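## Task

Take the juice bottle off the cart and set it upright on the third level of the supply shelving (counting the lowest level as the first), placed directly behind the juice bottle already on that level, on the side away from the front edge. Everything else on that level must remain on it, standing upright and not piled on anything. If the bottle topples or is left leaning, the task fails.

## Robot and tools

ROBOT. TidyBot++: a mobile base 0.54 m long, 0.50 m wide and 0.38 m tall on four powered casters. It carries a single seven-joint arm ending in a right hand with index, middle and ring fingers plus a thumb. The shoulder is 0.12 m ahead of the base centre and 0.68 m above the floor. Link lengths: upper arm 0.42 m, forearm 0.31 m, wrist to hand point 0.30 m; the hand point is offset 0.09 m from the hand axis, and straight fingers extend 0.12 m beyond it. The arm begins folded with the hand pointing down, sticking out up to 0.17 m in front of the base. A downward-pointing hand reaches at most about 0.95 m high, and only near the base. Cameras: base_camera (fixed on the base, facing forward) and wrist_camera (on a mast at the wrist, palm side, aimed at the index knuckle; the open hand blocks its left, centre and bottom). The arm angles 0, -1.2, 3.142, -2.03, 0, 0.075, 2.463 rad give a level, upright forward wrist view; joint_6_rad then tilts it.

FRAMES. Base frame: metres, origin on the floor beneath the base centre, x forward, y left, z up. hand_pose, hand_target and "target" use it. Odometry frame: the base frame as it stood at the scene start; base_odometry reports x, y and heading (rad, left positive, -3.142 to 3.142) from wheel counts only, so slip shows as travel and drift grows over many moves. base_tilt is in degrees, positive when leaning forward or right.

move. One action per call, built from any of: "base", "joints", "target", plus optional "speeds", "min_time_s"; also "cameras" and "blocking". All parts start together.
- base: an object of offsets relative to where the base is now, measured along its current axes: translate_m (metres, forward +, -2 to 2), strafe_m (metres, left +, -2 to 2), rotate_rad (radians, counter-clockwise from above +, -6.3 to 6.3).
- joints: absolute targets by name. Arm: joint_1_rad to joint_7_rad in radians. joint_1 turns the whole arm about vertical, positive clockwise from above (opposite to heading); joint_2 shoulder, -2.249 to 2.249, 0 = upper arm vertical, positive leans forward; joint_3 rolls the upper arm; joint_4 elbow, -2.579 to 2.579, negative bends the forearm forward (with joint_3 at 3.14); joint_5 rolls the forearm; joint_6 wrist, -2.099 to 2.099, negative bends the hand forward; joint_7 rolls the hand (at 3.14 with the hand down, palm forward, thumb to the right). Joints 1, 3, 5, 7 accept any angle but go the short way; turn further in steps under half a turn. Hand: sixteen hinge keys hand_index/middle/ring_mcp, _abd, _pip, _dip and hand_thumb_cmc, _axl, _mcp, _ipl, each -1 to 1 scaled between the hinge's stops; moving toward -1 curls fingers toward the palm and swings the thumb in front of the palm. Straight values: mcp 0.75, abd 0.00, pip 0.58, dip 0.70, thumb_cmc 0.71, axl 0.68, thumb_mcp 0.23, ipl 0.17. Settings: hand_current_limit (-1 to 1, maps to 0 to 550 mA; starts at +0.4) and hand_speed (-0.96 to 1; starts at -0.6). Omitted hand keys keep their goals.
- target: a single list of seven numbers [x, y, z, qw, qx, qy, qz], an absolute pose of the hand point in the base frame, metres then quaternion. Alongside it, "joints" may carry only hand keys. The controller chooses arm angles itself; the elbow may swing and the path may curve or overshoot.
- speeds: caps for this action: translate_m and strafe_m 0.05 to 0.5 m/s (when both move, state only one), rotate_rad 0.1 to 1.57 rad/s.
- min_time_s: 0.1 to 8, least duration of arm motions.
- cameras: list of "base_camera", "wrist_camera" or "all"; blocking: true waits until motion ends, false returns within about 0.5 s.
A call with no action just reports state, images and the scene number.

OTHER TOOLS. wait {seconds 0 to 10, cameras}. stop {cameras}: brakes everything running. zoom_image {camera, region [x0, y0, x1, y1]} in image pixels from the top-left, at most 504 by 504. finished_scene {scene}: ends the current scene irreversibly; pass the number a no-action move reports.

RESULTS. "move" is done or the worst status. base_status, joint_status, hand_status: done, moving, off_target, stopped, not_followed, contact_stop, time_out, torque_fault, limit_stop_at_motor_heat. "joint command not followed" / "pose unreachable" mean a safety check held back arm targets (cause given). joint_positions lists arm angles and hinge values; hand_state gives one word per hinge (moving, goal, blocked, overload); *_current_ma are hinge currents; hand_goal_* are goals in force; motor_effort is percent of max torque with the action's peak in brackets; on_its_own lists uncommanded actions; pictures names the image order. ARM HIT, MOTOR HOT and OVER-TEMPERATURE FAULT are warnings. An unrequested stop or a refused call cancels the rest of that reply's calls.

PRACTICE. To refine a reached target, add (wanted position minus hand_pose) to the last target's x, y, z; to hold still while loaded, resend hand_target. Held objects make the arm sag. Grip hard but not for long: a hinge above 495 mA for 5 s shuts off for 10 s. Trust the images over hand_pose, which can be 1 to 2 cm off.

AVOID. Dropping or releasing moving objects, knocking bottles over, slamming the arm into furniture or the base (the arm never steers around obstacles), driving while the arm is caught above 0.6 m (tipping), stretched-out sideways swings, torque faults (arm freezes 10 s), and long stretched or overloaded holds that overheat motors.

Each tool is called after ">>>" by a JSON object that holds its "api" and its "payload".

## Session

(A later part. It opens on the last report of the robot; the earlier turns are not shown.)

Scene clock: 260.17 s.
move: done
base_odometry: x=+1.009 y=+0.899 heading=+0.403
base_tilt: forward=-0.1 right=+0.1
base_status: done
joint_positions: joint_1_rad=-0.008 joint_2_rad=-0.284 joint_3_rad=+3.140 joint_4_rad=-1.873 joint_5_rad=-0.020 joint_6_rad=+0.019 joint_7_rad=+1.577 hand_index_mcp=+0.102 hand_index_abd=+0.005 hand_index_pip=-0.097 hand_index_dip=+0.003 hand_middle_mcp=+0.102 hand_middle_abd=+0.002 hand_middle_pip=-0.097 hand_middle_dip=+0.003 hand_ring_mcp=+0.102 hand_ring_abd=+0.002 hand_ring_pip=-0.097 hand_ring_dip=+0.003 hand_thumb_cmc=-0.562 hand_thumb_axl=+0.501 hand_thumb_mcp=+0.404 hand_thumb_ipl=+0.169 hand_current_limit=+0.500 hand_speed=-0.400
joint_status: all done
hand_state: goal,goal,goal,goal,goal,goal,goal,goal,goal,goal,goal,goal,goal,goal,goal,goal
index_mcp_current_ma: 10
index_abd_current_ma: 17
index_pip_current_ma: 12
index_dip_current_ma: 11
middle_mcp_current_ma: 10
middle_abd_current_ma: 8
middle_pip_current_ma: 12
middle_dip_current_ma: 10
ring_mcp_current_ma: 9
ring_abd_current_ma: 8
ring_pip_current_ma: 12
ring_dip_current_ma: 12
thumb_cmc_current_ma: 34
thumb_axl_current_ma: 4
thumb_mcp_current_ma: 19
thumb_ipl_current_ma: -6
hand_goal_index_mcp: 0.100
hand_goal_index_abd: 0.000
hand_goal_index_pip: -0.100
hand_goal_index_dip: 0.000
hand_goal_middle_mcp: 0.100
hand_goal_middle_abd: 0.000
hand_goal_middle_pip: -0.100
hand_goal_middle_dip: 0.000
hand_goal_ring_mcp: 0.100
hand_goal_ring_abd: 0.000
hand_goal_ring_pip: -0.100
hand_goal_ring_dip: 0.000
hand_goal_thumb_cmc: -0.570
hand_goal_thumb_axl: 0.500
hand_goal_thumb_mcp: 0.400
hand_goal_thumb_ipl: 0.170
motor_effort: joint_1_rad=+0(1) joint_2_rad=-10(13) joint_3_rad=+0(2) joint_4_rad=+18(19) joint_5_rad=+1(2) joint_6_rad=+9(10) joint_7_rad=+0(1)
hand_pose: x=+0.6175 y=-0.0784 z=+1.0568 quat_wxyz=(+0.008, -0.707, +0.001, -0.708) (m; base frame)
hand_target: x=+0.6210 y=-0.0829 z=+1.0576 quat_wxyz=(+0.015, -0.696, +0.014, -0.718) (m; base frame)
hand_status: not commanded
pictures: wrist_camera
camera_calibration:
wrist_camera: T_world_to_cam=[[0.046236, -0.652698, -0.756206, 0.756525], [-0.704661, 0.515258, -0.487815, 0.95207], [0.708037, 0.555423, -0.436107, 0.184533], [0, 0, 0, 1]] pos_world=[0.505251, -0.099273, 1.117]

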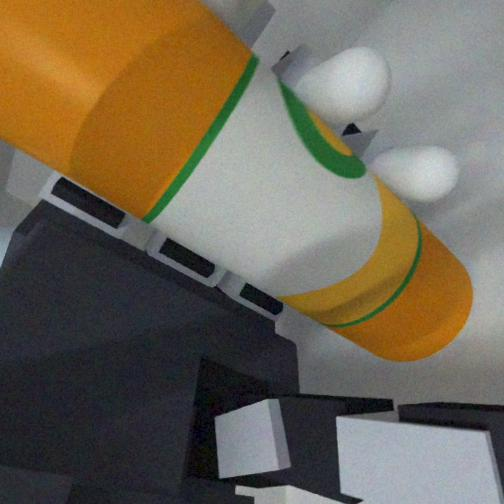

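>>> {"api": "move", "payload": {"joints": {"hand_index_pip": -0.45, "hand_middle_pip": -0.45, "hand_ring_pip": -0.45, "hand_speed": -0.6}}}

>>> {"api": "move", "payload": {"joints": {"hand_thumb_mcp": -0.3, "hand_thumb_ipl": -0.4, "hand_speed": -0.5}, "cameras": ["wrist_camera"]}}

Scene clock: 260.97 s.
move: off_target
base_odometry: x=+1.009 y=+0.899 heading=+0.403
base_tilt: forward=-0.1 right=+0.2
base_status: not commanded
joint_positions: joint_1_rad=-0.008 joint_2_rad=-0.284 joint_3_rad=+3.142 joint_4_rad=-1.873 joint_5_rad=-0.020 joint_6_rad=+0.020 joint_7_rad=+1.577 hand_index_mcp=+0.111 hand_index_abd=+0.005 hand_index_pip=-0.395 hand_index_dip=+0.011 hand_middle_mcp=+0.109 hand_middle_abd=+0.002 hand_middle_pip=-0.396 hand_middle_dip=+0.011 hand_ring_mcp=+0.107 hand_ring_abd=+0.002 hand_ring_pip=-0.398 hand_ring_dip=+0.011 hand_thumb_cmc=-0.562 hand_thumb_axl=+0.501 hand_thumb_mcp=+0.404 hand_thumb_ipl=+0.169 hand_current_limit=+0.500 hand_speed=-0.600
joint_status: hand_index_pip off_target (ended at -0.395, target -0.450); hand_middle_pip off_target (ended at -0.396, target -0.450); hand_ring_pip off_target (ended at -0.398, target -0.450); the others done
hand_state: goal,goal,blocked,goal,goal,goal,blocked,goal,goal,goal,blocked,goal,goal,goal,goal,goal
index_mcp_current_ma: 51
index_abd_current_ma: 16
index_pip_current_ma: 255
index_dip_current_ma: 48
middle_mcp_current_ma: 42
middle_abd_current_ma: 8
middle_pip_current_ma: 246
middle_dip_current_ma: 45
ring_mcp_current_ma: 32
ring_abd_current_ma: 8
ring_pip_current_ma: 237
ring_dip_current_ma: 48
thumb_cmc_current_ma: 34
thumb_axl_current_ma: 4
thumb_mcp_current_ma: 19
thumb_ipl_current_ma: -6
hand_goal_index_mcp: 0.100
hand_goal_index_abd: 0.000
hand_goal_index_pip: -0.450
hand_goal_index_dip: 0.000
hand_goal_middle_mcp: 0.100
hand_goal_middle_abd: 0.000
hand_goal_middle_pip: -0.450
hand_goal_middle_dip: 0.000
hand_goal_ring_mcp: 0.100
hand_goal_ring_abd: 0.000
hand_goal_ring_pip: -0.450
hand_goal_ring_dip: 0.000
hand_goal_thumb_cmc: -0.570
hand_goal_thumb_axl: 0.500
hand_goal_thumb_mcp: 0.400
hand_goal_thumb_ipl: 0.170
motor_effort: joint_1_rad=+0(1) joint_2_rad=-10(10) joint_3_rad=-1(1) joint_4_rad=+18(19) joint_5_rad=+1(2) joint_6_rad=+9(10) joint_7_rad=+0(1)
hand_pose: x=+0.6174 y=-0.0795 z=+1.0567 quat_wxyz=(+0.007, -0.707, +0.002, -0.708) (m; base frame)
hand_target: x=+0.6210 y=-0.0829 z=+1.0576 quat_wxyz=(+0.015, -0.696, +0.014, -0.718) (m; base frame)
hand_status: not commanded
pictures: none

Scene clock: 261.87 s.
move: off_target
base_odometry: x=+1.009 y=+0.899 heading=+0.403
base_tilt: forward=-0.2 right=+0.1
base_status: not commanded
joint_positions: joint_1_rad=-0.008 joint_2_rad=-0.284 joint_3_rad=+3.142 joint_4_rad=-1.873 joint_5_rad=-0.020 joint_6_rad=+0.020 joint_7_rad=+1.577 hand_index_mcp=+0.112 hand_index_abd=+0.005 hand_index_pip=-0.401 hand_index_dip=+0.011 hand_middle_mcp=+0.111 hand_middle_abd=+0.002 hand_middle_pip=-0.400 hand_middle_dip=+0.011 hand_ring_mcp=+0.107 hand_ring_abd=+0.002 hand_ring_pip=-0.398 hand_ring_dip=+0.013 hand_thumb_cmc=-0.562 hand_thumb_axl=+0.502 hand_thumb_mcp=-0.075 hand_thumb_ipl=-0.340 hand_current_limit=+0.500 hand_speed=-0.500
joint_status: hand_thumb_mcp off_target (ended at -0.075, target -0.300); hand_thumb_ipl off_target (ended at -0.340, target -0.400); the others done
hand_state: goal,goal,blocked,goal,goal,goal,blocked,goal,goal,goal,blocked,goal,goal,goal,blocked,blocked
index_mcp_current_ma: 57
index_abd_current_ma: 16
index_pip_current_ma: 222
index_dip_current_ma: 47
middle_mcp_current_ma: 52
middle_abd_current_ma: 8
middle_pip_current_ma: 228
middle_dip_current_ma: 45
ring_mcp_current_ma: 32
ring_abd_current_ma: 8
ring_pip_current_ma: 237
ring_dip_current_ma: 58
thumb_cmc_current_ma: 33
thumb_axl_current_ma: 9
thumb_mcp_current_ma: 413
thumb_ipl_current_ma: 378
hand_goal_index_mcp: 0.100
hand_goal_index_abd: 0.000
hand_goal_index_pip: -0.450
hand_goal_index_dip: 0.000
hand_goal_middle_mcp: 0.100
hand_goal_middle_abd: 0.000
hand_goal_middle_pip: -0.450
hand_goal_middle_dip: 0.000
hand_goal_ring_mcp: 0.100
hand_goal_ring_abd: 0.000
hand_goal_ring_pip: -0.450
hand_goal_ring_dip: 0.000
hand_goal_thumb_cmc: -0.570
hand_goal_thumb_axl: 0.500
hand_goal_thumb_mcp: -0.300
hand_goal_thumb_ipl: -0.400
motor_effort: joint_1_rad=+0(1) joint_2_rad=-9(10) joint_3_rad=+0(1) joint_4_rad=+17(18) joint_5_rad=+1(1) joint_6_rad=+9(9) joint_7_rad=+0(0)
hand_pose: x=+0.6174 y=-0.0795 z=+1.0566 quat_wxyz=(+0.008, -0.707, +0.002, -0.708) (m; base frame)
hand_target: x=+0.6210 y=-0.0829 z=+1.0576 quat_wxyz=(+0.015, -0.696, +0.014, -0.718) (m; base frame)
hand_status: not commanded
pictures: wrist_camera
camera_calibration:
wrist_camera: T_world_to_cam=[[0.045176, -0.652136, -0.756755, 0.756999], [-0.703761, 0.51686, -0.487418, 0.951572], [0.708999, 0.554594, -0.435599, 0.18395], [0, 0, 0, 1]] pos_world=[0.505061, -0.10018, 1.1168]

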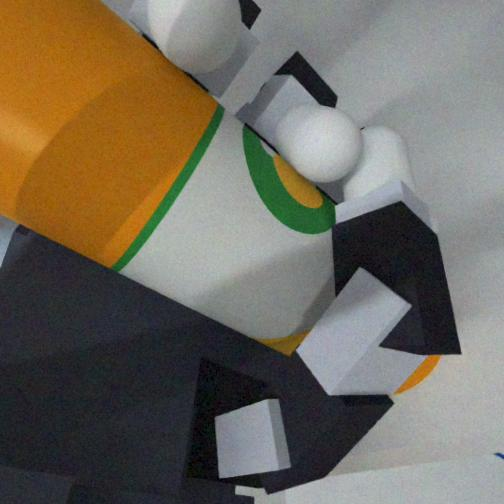

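>>> {"api": "move", "payload": {"joints": {"joint_2_rad": -0.30, "joint_4_rad": -1.70, "joint_6_rad": -0.14}, "min_time_s": 1.5, "cameras": ["wrist_camera"]}}

Scene clock: 263.80 s.
move: done
base_odometry: x=+1.009 y=+0.899 heading=+0.403
base_tilt: forward=-0.1 right=+0.1
base_status: not commanded
joint_positions: joint_1_rad=-0.008 joint_2_rad=-0.284 joint_3_rad=+3.142 joint_4_rad=-1.754 joint_5_rad=-0.019 joint_6_rad=-0.089 joint_7_rad=+1.570 hand_index_mcp=+0.113 hand_index_abd=+0.005 hand_index_pip=-0.401 hand_index_dip=+0.011 hand_middle_mcp=+0.112 hand_middle_abd=+0.002 hand_middle_pip=-0.400 hand_middle_dip=+0.011 hand_ring_mcp=+0.107 hand_ring_abd=+0.002 hand_ring_pip=-0.398 hand_ring_dip=+0.014 hand_thumb_cmc=-0.562 hand_thumb_axl=+0.502 hand_thumb_mcp=-0.075 hand_thumb_ipl=-0.340 hand_current_limit=+0.500 hand_speed=-0.500
joint_status: all done
hand_state: goal,goal,blocked,goal,goal,goal,blocked,goal,goal,goal,blocked,goal,goal,goal,blocked,blocked
index_mcp_current_ma: 57
index_abd_current_ma: 16
index_pip_current_ma: 222
index_dip_current_ma: 47
middle_mcp_current_ma: 53
middle_abd_current_ma: 8
middle_pip_current_ma: 228
middle_dip_current_ma: 45
ring_mcp_current_ma: 33
ring_abd_current_ma: 8
ring_pip_current_ma: 237
ring_dip_current_ma: 61
thumb_cmc_current_ma: 33
thumb_axl_current_ma: 9
thumb_mcp_current_ma: 413
thumb_ipl_current_ma: 378
hand_goal_index_mcp: 0.100
hand_goal_index_abd: 0.000
hand_goal_index_pip: -0.450
hand_goal_index_dip: 0.000
hand_goal_middle_mcp: 0.100
hand_goal_middle_abd: 0.000
hand_goal_middle_pip: -0.450
hand_goal_middle_dip: 0.000
hand_goal_ring_mcp: 0.100
hand_goal_ring_abd: 0.000
hand_goal_ring_pip: -0.450
hand_goal_ring_dip: 0.000
hand_goal_thumb_cmc: -0.570
hand_goal_thumb_axl: 0.500
hand_goal_thumb_mcp: -0.300
hand_goal_thumb_ipl: -0.400
motor_effort: joint_1_rad=+0(1) joint_2_rad=-13(15) joint_3_rad=+0(1) joint_4_rad=+23(24) joint_5_rad=+2(3) joint_6_rad=+13(14) joint_7_rad=+1(2)
hand_pose: x=+0.6163 y=-0.0787 z=+1.0965 quat_wxyz=(+0.011, -0.703, +0.004, -0.711) (m; base frame)
hand_target: x=+0.6065 y=-0.0829 z=+1.1203 quat_wxyz=(+0.015, -0.696, +0.014, -0.718) (m; base frame)
hand_status: not commanded
pictures: wrist_camera
camera_calibration:
wrist_camera: T_world_to_cam=[[0.0544071, -0.646907, -0.760625, 0.786635], [-0.699823, 0.518653, -0.491169, 0.971609], [0.712241, 0.559026, -0.424502, 0.187842], [0, 0, 0, 1]] pos_world=[0.503367, -0.100056, 1.1553]

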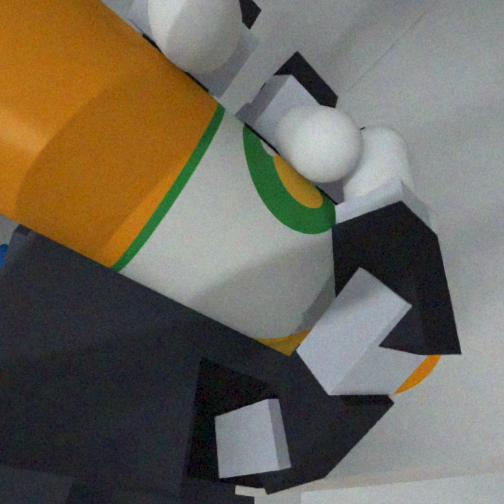

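>>> {"api": "zoom_image", "payload": {"camera": "base_camera", "region": [280, 0, 480, 180]}}

This scene's latest camera images include none from base_camera. They are from: wrist_camera. base_camera's image comes with the result of a call that names it in "cameras".

>>> {"api": "move", "payload": {"base": {"strafe_m": -0.017}, "cameras": ["base_camera"]}}

Scene clock: 265.97 s.
move: done
base_odometry: x=+1.016 y=+0.883 heading=+0.404
base_tilt: forward=-0.1 right=+0.2
base_status: done
joint_positions: joint_1_rad=-0.008 joint_2_rad=-0.284 joint_3_rad=+3.145 joint_4_rad=-1.754 joint_5_rad=-0.019 joint_6_rad=-0.090 joint_7_rad=+1.570 hand_index_mcp=+0.113 hand_index_abd=+0.005 hand_index_pip=-0.402 hand_index_dip=+0.011 hand_middle_mcp=+0.112 hand_middle_abd=+0.002 hand_middle_pip=-0.400 hand_middle_dip=+0.011 hand_ring_mcp=+0.108 hand_ring_abd=+0.002 hand_ring_pip=-0.398 hand_ring_dip=+0.014 hand_thumb_cmc=-0.562 hand_thumb_axl=+0.502 hand_thumb_mcp=-0.075 hand_thumb_ipl=-0.340 hand_current_limit=+0.500 hand_speed=-0.500
joint_status: not commanded
hand_state: goal,goal,blocked,goal,goal,goal,blocked,goal,goal,goal,blocked,goal,goal,goal,blocked,blocked
index_mcp_current_ma: 59
index_abd_current_ma: 16
index_pip_current_ma: 221
index_dip_current_ma: 47
middle_mcp_current_ma: 54
middle_abd_current_ma: 8
middle_pip_current_ma: 228
middle_dip_current_ma: 45
ring_mcp_current_ma: 34
ring_abd_current_ma: 8
ring_pip_current_ma: 237
ring_dip_current_ma: 61
thumb_cmc_current_ma: 33
thumb_axl_current_ma: 9
thumb_mcp_current_ma: 412
thumb_ipl_current_ma: 378
hand_goal_index_mcp: 0.100
hand_goal_index_abd: 0.000
hand_goal_index_pip: -0.450
hand_goal_index_dip: 0.000
hand_goal_middle_mcp: 0.100
hand_goal_middle_abd: 0.000
hand_goal_middle_pip: -0.450
hand_goal_middle_dip: 0.000
hand_goal_ring_mcp: 0.100
hand_goal_ring_abd: 0.000
hand_goal_ring_pip: -0.450
hand_goal_ring_dip: 0.000
hand_goal_thumb_cmc: -0.570
hand_goal_thumb_axl: 0.500
hand_goal_thumb_mcp: -0.300
hand_goal_thumb_ipl: -0.400
motor_effort: joint_1_rad=+1(2) joint_2_rad=-13(16) joint_3_rad=+0(3) joint_4_rad=+23(23) joint_5_rad=+2(3) joint_6_rad=+13(14) joint_7_rad=+1(1)
hand_pose: x=+0.6160 y=-0.0808 z=+1.0961 quat_wxyz=(+0.010, -0.703, +0.005, -0.711) (m; base frame)
hand_target: x=+0.6065 y=-0.0829 z=+1.1203 quat_wxyz=(+0.015, -0.696, +0.014, -0.718) (m; base frame)
hand_status: not commanded
pictures: base_camera

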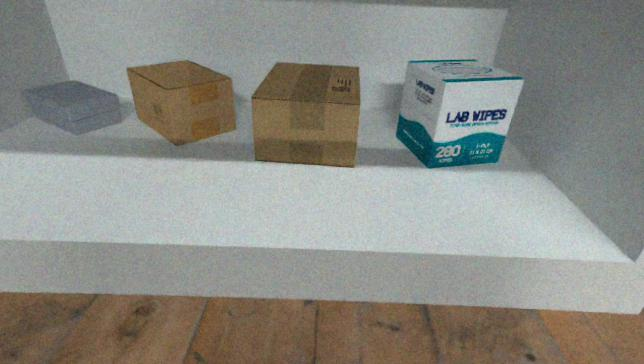

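>>> {"api": "zoom_image", "payload": {"camera": "base_camera", "region": [0, 30, 300, 200]}}

Scaled by 1.680.

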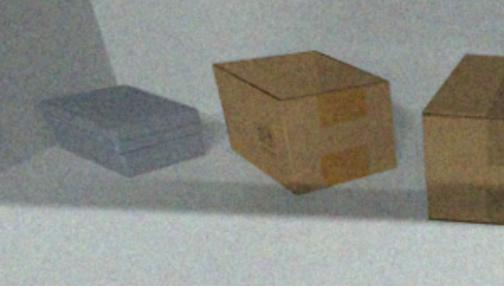

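>>> {"api": "zoom_image", "payload": {"camera": "base_camera", "region": [340, 0, 640, 200]}}

Scaled by 1.680.

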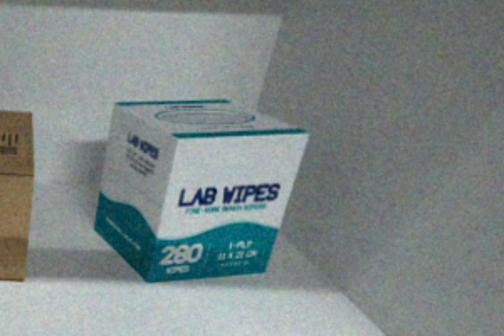

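>>> {"api": "move", "payload": {"base": {"translate_m": 0.146}, "speeds": {"translate_m": 0.15}, "cameras": ["wrist_camera"]}}

Scene clock: 268.67 s.
move: done
base_odometry: x=+1.150 y=+0.940 heading=+0.403
base_tilt: forward=-0.1 right=+0.1
base_status: done
joint_positions: joint_1_rad=-0.008 joint_2_rad=-0.283 joint_3_rad=+3.145 joint_4_rad=-1.753 joint_5_rad=-0.019 joint_6_rad=-0.092 joint_7_rad=+1.570 hand_index_mcp=+0.113 hand_index_abd=+0.005 hand_index_pip=-0.402 hand_index_dip=+0.011 hand_middle_mcp=+0.112 hand_middle_abd=+0.002 hand_middle_pip=-0.400 hand_middle_dip=+0.011 hand_ring_mcp=+0.108 hand_ring_abd=+0.002 hand_ring_pip=-0.398 hand_ring_dip=+0.014 hand_thumb_cmc=-0.562 hand_thumb_axl=+0.502 hand_thumb_mcp=-0.075 hand_thumb_ipl=-0.340 hand_current_limit=+0.500 hand_speed=-0.500
joint_status: not commanded
hand_state: goal,goal,blocked,goal,goal,goal,blocked,goal,goal,goal,blocked,goal,goal,goal,blocked,blocked
index_mcp_current_ma: 59
index_abd_current_ma: 16
index_pip_current_ma: 221
index_dip_current_ma: 47
middle_mcp_current_ma: 54
middle_abd_current_ma: 8
middle_pip_current_ma: 228
middle_dip_current_ma: 45
ring_mcp_current_ma: 34
ring_abd_current_ma: 8
ring_pip_current_ma: 237
ring_dip_current_ma: 61
thumb_cmc_current_ma: 33
thumb_axl_current_ma: 9
thumb_mcp_current_ma: 413
thumb_ipl_current_ma: 378
hand_goal_index_mcp: 0.100
hand_goal_index_abd: 0.000
hand_goal_index_pip: -0.450
hand_goal_index_dip: 0.000
hand_goal_middle_mcp: 0.100
hand_goal_middle_abd: 0.000
hand_goal_middle_pip: -0.450
hand_goal_middle_dip: 0.000
hand_goal_ring_mcp: 0.100
hand_goal_ring_abd: 0.000
hand_goal_ring_pip: -0.450
hand_goal_ring_dip: 0.000
hand_goal_thumb_cmc: -0.570
hand_goal_thumb_axl: 0.500
hand_goal_thumb_mcp: -0.300
hand_goal_thumb_ipl: -0.400
motor_effort: joint_1_rad=+0(2) joint_2_rad=-13(17) joint_3_rad=+0(3) joint_4_rad=+22(23) joint_5_rad=+2(3) joint_6_rad=+13(14) joint_7_rad=+1(2)
hand_pose: x=+0.6165 y=-0.0806 z=+1.0957 quat_wxyz=(+0.010, -0.704, +0.005, -0.710) (m; base frame)
hand_target: x=+0.6065 y=-0.0829 z=+1.1203 quat_wxyz=(+0.015, -0.696, +0.014, -0.718) (m; base frame)
hand_status: not commanded
pictures: wrist_camera
camera_calibration:
wrist_camera: T_world_to_cam=[[0.049978, -0.646345, -0.761407, 0.788451], [-0.699763, 0.521295, -0.48845, 0.969562], [0.712625, 0.557216, -0.426235, 0.189971], [0, 0, 0, 1]] pos_world=[0.50368, -0.101671, 1.15489]

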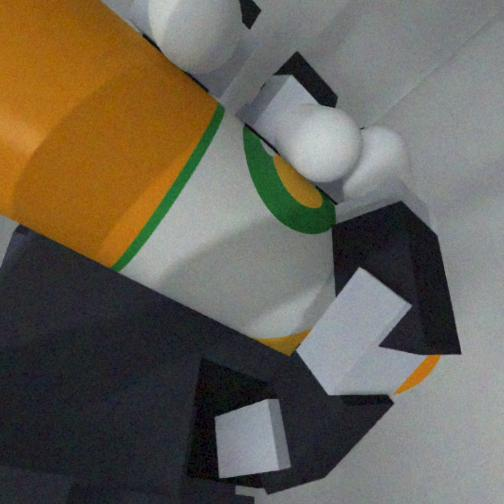

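>>> {"api": "move", "payload": {"joints": {"joint_2_rad": -0.285, "joint_4_rad": -1.8, "joint_6_rad": -0.035}, "min_time_s": 1.5}}

>>> {"api": "move", "payload": {"joints": {"joint_2_rad": -0.28, "joint_4_rad": -1.86, "joint_6_rad": 0.06}, "min_time_s": 1.5}}

>>> {"api": "move", "payload": {"joints": {"joint_2_rad": -0.275, "joint_4_rad": -1.885, "joint_6_rad": 0.09}, "min_time_s": 1.0, "cameras": ["wrist_camera"]}}

Scene clock: 270.73 s.
move: done
base_odometry: x=+1.150 y=+0.940 heading=+0.403
base_tilt: forward=-0.1 right=+0.1
base_status: not commanded
joint_positions: joint_1_rad=-0.008 joint_2_rad=-0.283 joint_3_rad=+3.145 joint_4_rad=-1.813 joint_5_rad=-0.019 joint_6_rad=-0.092 joint_7_rad=+1.570 hand_index_mcp=+0.113 hand_index_abd=+0.005 hand_index_pip=-0.402 hand_index_dip=+0.011 hand_middle_mcp=+0.112 hand_middle_abd=+0.002 hand_middle_pip=-0.400 hand_middle_dip=+0.011 hand_ring_mcp=+0.108 hand_ring_abd=+0.002 hand_ring_pip=-0.398 hand_ring_dip=+0.014 hand_thumb_cmc=-0.562 hand_thumb_axl=+0.502 hand_thumb_mcp=-0.075 hand_thumb_ipl=-0.340 hand_current_limit=+0.500 hand_speed=-0.500
joint_status: all done
hand_state: goal,goal,blocked,goal,goal,goal,blocked,goal,goal,goal,blocked,goal,goal,goal,blocked,blocked
index_mcp_current_ma: 59
index_abd_current_ma: 16
index_pip_current_ma: 221
index_dip_current_ma: 47
middle_mcp_current_ma: 54
middle_abd_current_ma: 8
middle_pip_current_ma: 228
middle_dip_current_ma: 45
ring_mcp_current_ma: 34
ring_abd_current_ma: 8
ring_pip_current_ma: 237
ring_dip_current_ma: 61
thumb_cmc_current_ma: 33
thumb_axl_current_ma: 9
thumb_mcp_current_ma: 412
thumb_ipl_current_ma: 378
hand_goal_index_mcp: 0.100
hand_goal_index_abd: 0.000
hand_goal_index_pip: -0.450
hand_goal_index_dip: 0.000
hand_goal_middle_mcp: 0.100
hand_goal_middle_abd: 0.000
hand_goal_middle_pip: -0.450
hand_goal_middle_dip: 0.000
hand_goal_ring_mcp: 0.100
hand_goal_ring_abd: 0.000
hand_goal_ring_pip: -0.450
hand_goal_ring_dip: 0.000
hand_goal_thumb_cmc: -0.570
hand_goal_thumb_axl: 0.500
hand_goal_thumb_mcp: -0.300
hand_goal_thumb_ipl: -0.400
motor_effort: joint_1_rad=+1(1) joint_2_rad=-13(14) joint_3_rad=+0(1) joint_4_rad=+23(23) joint_5_rad=+2(3) joint_6_rad=+13(15) joint_7_rad=+1(2)
hand_pose: x=+0.6160 y=-0.0806 z=+1.0587 quat_wxyz=(+0.010, -0.725, +0.005, -0.689) (m; base frame)
hand_target: x=+0.6165 y=-0.0829 z=+1.0832 quat_wxyz=(+0.014, -0.700, +0.014, -0.714) (m; base frame)
hand_status: not commanded
pictures: none

Scene clock: 272.53 s.
move: done
base_odometry: x=+1.150 y=+0.940 heading=+0.403
base_tilt: forward=-0.1 right=+0.1
base_status: not commanded
joint_positions: joint_1_rad=-0.008 joint_2_rad=-0.283 joint_3_rad=+3.145 joint_4_rad=-1.856 joint_5_rad=-0.019 joint_6_rad=-0.011 joint_7_rad=+1.570 hand_index_mcp=+0.113 hand_index_abd=+0.005 hand_index_pip=-0.402 hand_index_dip=+0.011 hand_middle_mcp=+0.112 hand_middle_abd=+0.002 hand_middle_pip=-0.400 hand_middle_dip=+0.011 hand_ring_mcp=+0.108 hand_ring_abd=+0.002 hand_ring_pip=-0.398 hand_ring_dip=+0.014 hand_thumb_cmc=-0.562 hand_thumb_axl=+0.502 hand_thumb_mcp=-0.075 hand_thumb_ipl=-0.341 hand_current_limit=+0.500 hand_speed=-0.500
joint_status: all done
hand_state: goal,goal,blocked,goal,goal,goal,blocked,goal,goal,goal,blocked,goal,goal,goal,blocked,blocked
index_mcp_current_ma: 59
index_abd_current_ma: 16
index_pip_current_ma: 221
index_dip_current_ma: 47
middle_mcp_current_ma: 54
middle_abd_current_ma: 8
middle_pip_current_ma: 228
middle_dip_current_ma: 45
ring_mcp_current_ma: 35
ring_abd_current_ma: 8
ring_pip_current_ma: 237
ring_dip_current_ma: 61
thumb_cmc_current_ma: 33
thumb_axl_current_ma: 9
thumb_mcp_current_ma: 413
thumb_ipl_current_ma: 375
hand_goal_index_mcp: 0.100
hand_goal_index_abd: 0.000
hand_goal_index_pip: -0.450
hand_goal_index_dip: 0.000
hand_goal_middle_mcp: 0.100
hand_goal_middle_abd: 0.000
hand_goal_middle_pip: -0.450
hand_goal_middle_dip: 0.000
hand_goal_ring_mcp: 0.100
hand_goal_ring_abd: 0.000
hand_goal_ring_pip: -0.450
hand_goal_ring_dip: 0.000
hand_goal_thumb_cmc: -0.570
hand_goal_thumb_axl: 0.500
hand_goal_thumb_mcp: -0.300
hand_goal_thumb_ipl: -0.400
motor_effort: joint_1_rad=+0(1) joint_2_rad=-11(14) joint_3_rad=+0(1) joint_4_rad=+20(23) joint_5_rad=+2(3) joint_6_rad=+11(14) joint_7_rad=+1(1)
hand_pose: x=+0.6174 y=-0.0811 z=+1.0564 quat_wxyz=(+0.009, -0.712, +0.006, -0.702) (m; base frame)
hand_target: x=+0.6194 y=-0.0829 z=+1.0724 quat_wxyz=(+0.015, -0.689, +0.014, -0.725) (m; base frame)
hand_status: not commanded
pictures: none

Scene clock: 273.83 s.
move: done
base_odometry: x=+1.150 y=+0.940 heading=+0.403
base_tilt: forward=-0.1 right=+0.1
base_status: not commanded
joint_positions: joint_1_rad=-0.008 joint_2_rad=-0.283 joint_3_rad=+3.145 joint_4_rad=-1.874 joint_5_rad=-0.019 joint_6_rad=+0.025 joint_7_rad=+1.570 hand_index_mcp=+0.113 hand_index_abd=+0.005 hand_index_pip=-0.402 hand_index_dip=+0.011 hand_middle_mcp=+0.112 hand_middle_abd=+0.002 hand_middle_pip=-0.400 hand_middle_dip=+0.011 hand_ring_mcp=+0.108 hand_ring_abd=+0.002 hand_ring_pip=-0.398 hand_ring_dip=+0.014 hand_thumb_cmc=-0.562 hand_thumb_axl=+0.502 hand_thumb_mcp=-0.075 hand_thumb_ipl=-0.341 hand_current_limit=+0.500 hand_speed=-0.500
joint_status: all done
hand_state: goal,goal,blocked,goal,goal,goal,blocked,goal,goal,goal,blocked,goal,goal,goal,blocked,blocked
index_mcp_current_ma: 59
index_abd_current_ma: 16
index_pip_current_ma: 221
index_dip_current_ma: 47
middle_mcp_current_ma: 54
middle_abd_current_ma: 8
middle_pip_current_ma: 228
middle_dip_current_ma: 45
ring_mcp_current_ma: 35
ring_abd_current_ma: 8
ring_pip_current_ma: 237
ring_dip_current_ma: 61
thumb_cmc_current_ma: 33
thumb_axl_current_ma: 9
thumb_mcp_current_ma: 413
thumb_ipl_current_ma: 375
hand_goal_index_mcp: 0.100
hand_goal_index_abd: 0.000
hand_goal_index_pip: -0.450
hand_goal_index_dip: 0.000
hand_goal_middle_mcp: 0.100
hand_goal_middle_abd: 0.000
hand_goal_middle_pip: -0.450
hand_goal_middle_dip: 0.000
hand_goal_ring_mcp: 0.100
hand_goal_ring_abd: 0.000
hand_goal_ring_pip: -0.450
hand_goal_ring_dip: 0.000
hand_goal_thumb_cmc: -0.570
hand_goal_thumb_axl: 0.500
hand_goal_thumb_mcp: -0.300
hand_goal_thumb_ipl: -0.400
motor_effort: joint_1_rad=+0(1) joint_2_rad=-10(12) joint_3_rad=+0(1) joint_4_rad=+19(20) joint_5_rad=+1(2) joint_6_rad=+10(12) joint_7_rad=+0(1)
hand_pose: x=+0.6178 y=-0.0813 z=+1.0568 quat_wxyz=(+0.009, -0.705, +0.006, -0.709) (m; base frame)
hand_target: x=+0.6212 y=-0.0829 z=+1.0636 quat_wxyz=(+0.015, -0.689, +0.014, -0.725) (m; base frame)
hand_status: not commanded
pictures: wrist_camera
camera_calibration:
wrist_camera: T_world_to_cam=[[0.0460859, -0.646415, -0.761593, 0.760955], [-0.700077, 0.52295, -0.486226, 0.949793], [0.712579, 0.555582, -0.428439, 0.175097], [0, 0, 0, 1]] pos_world=[0.505088, -0.102083, 1.11637]

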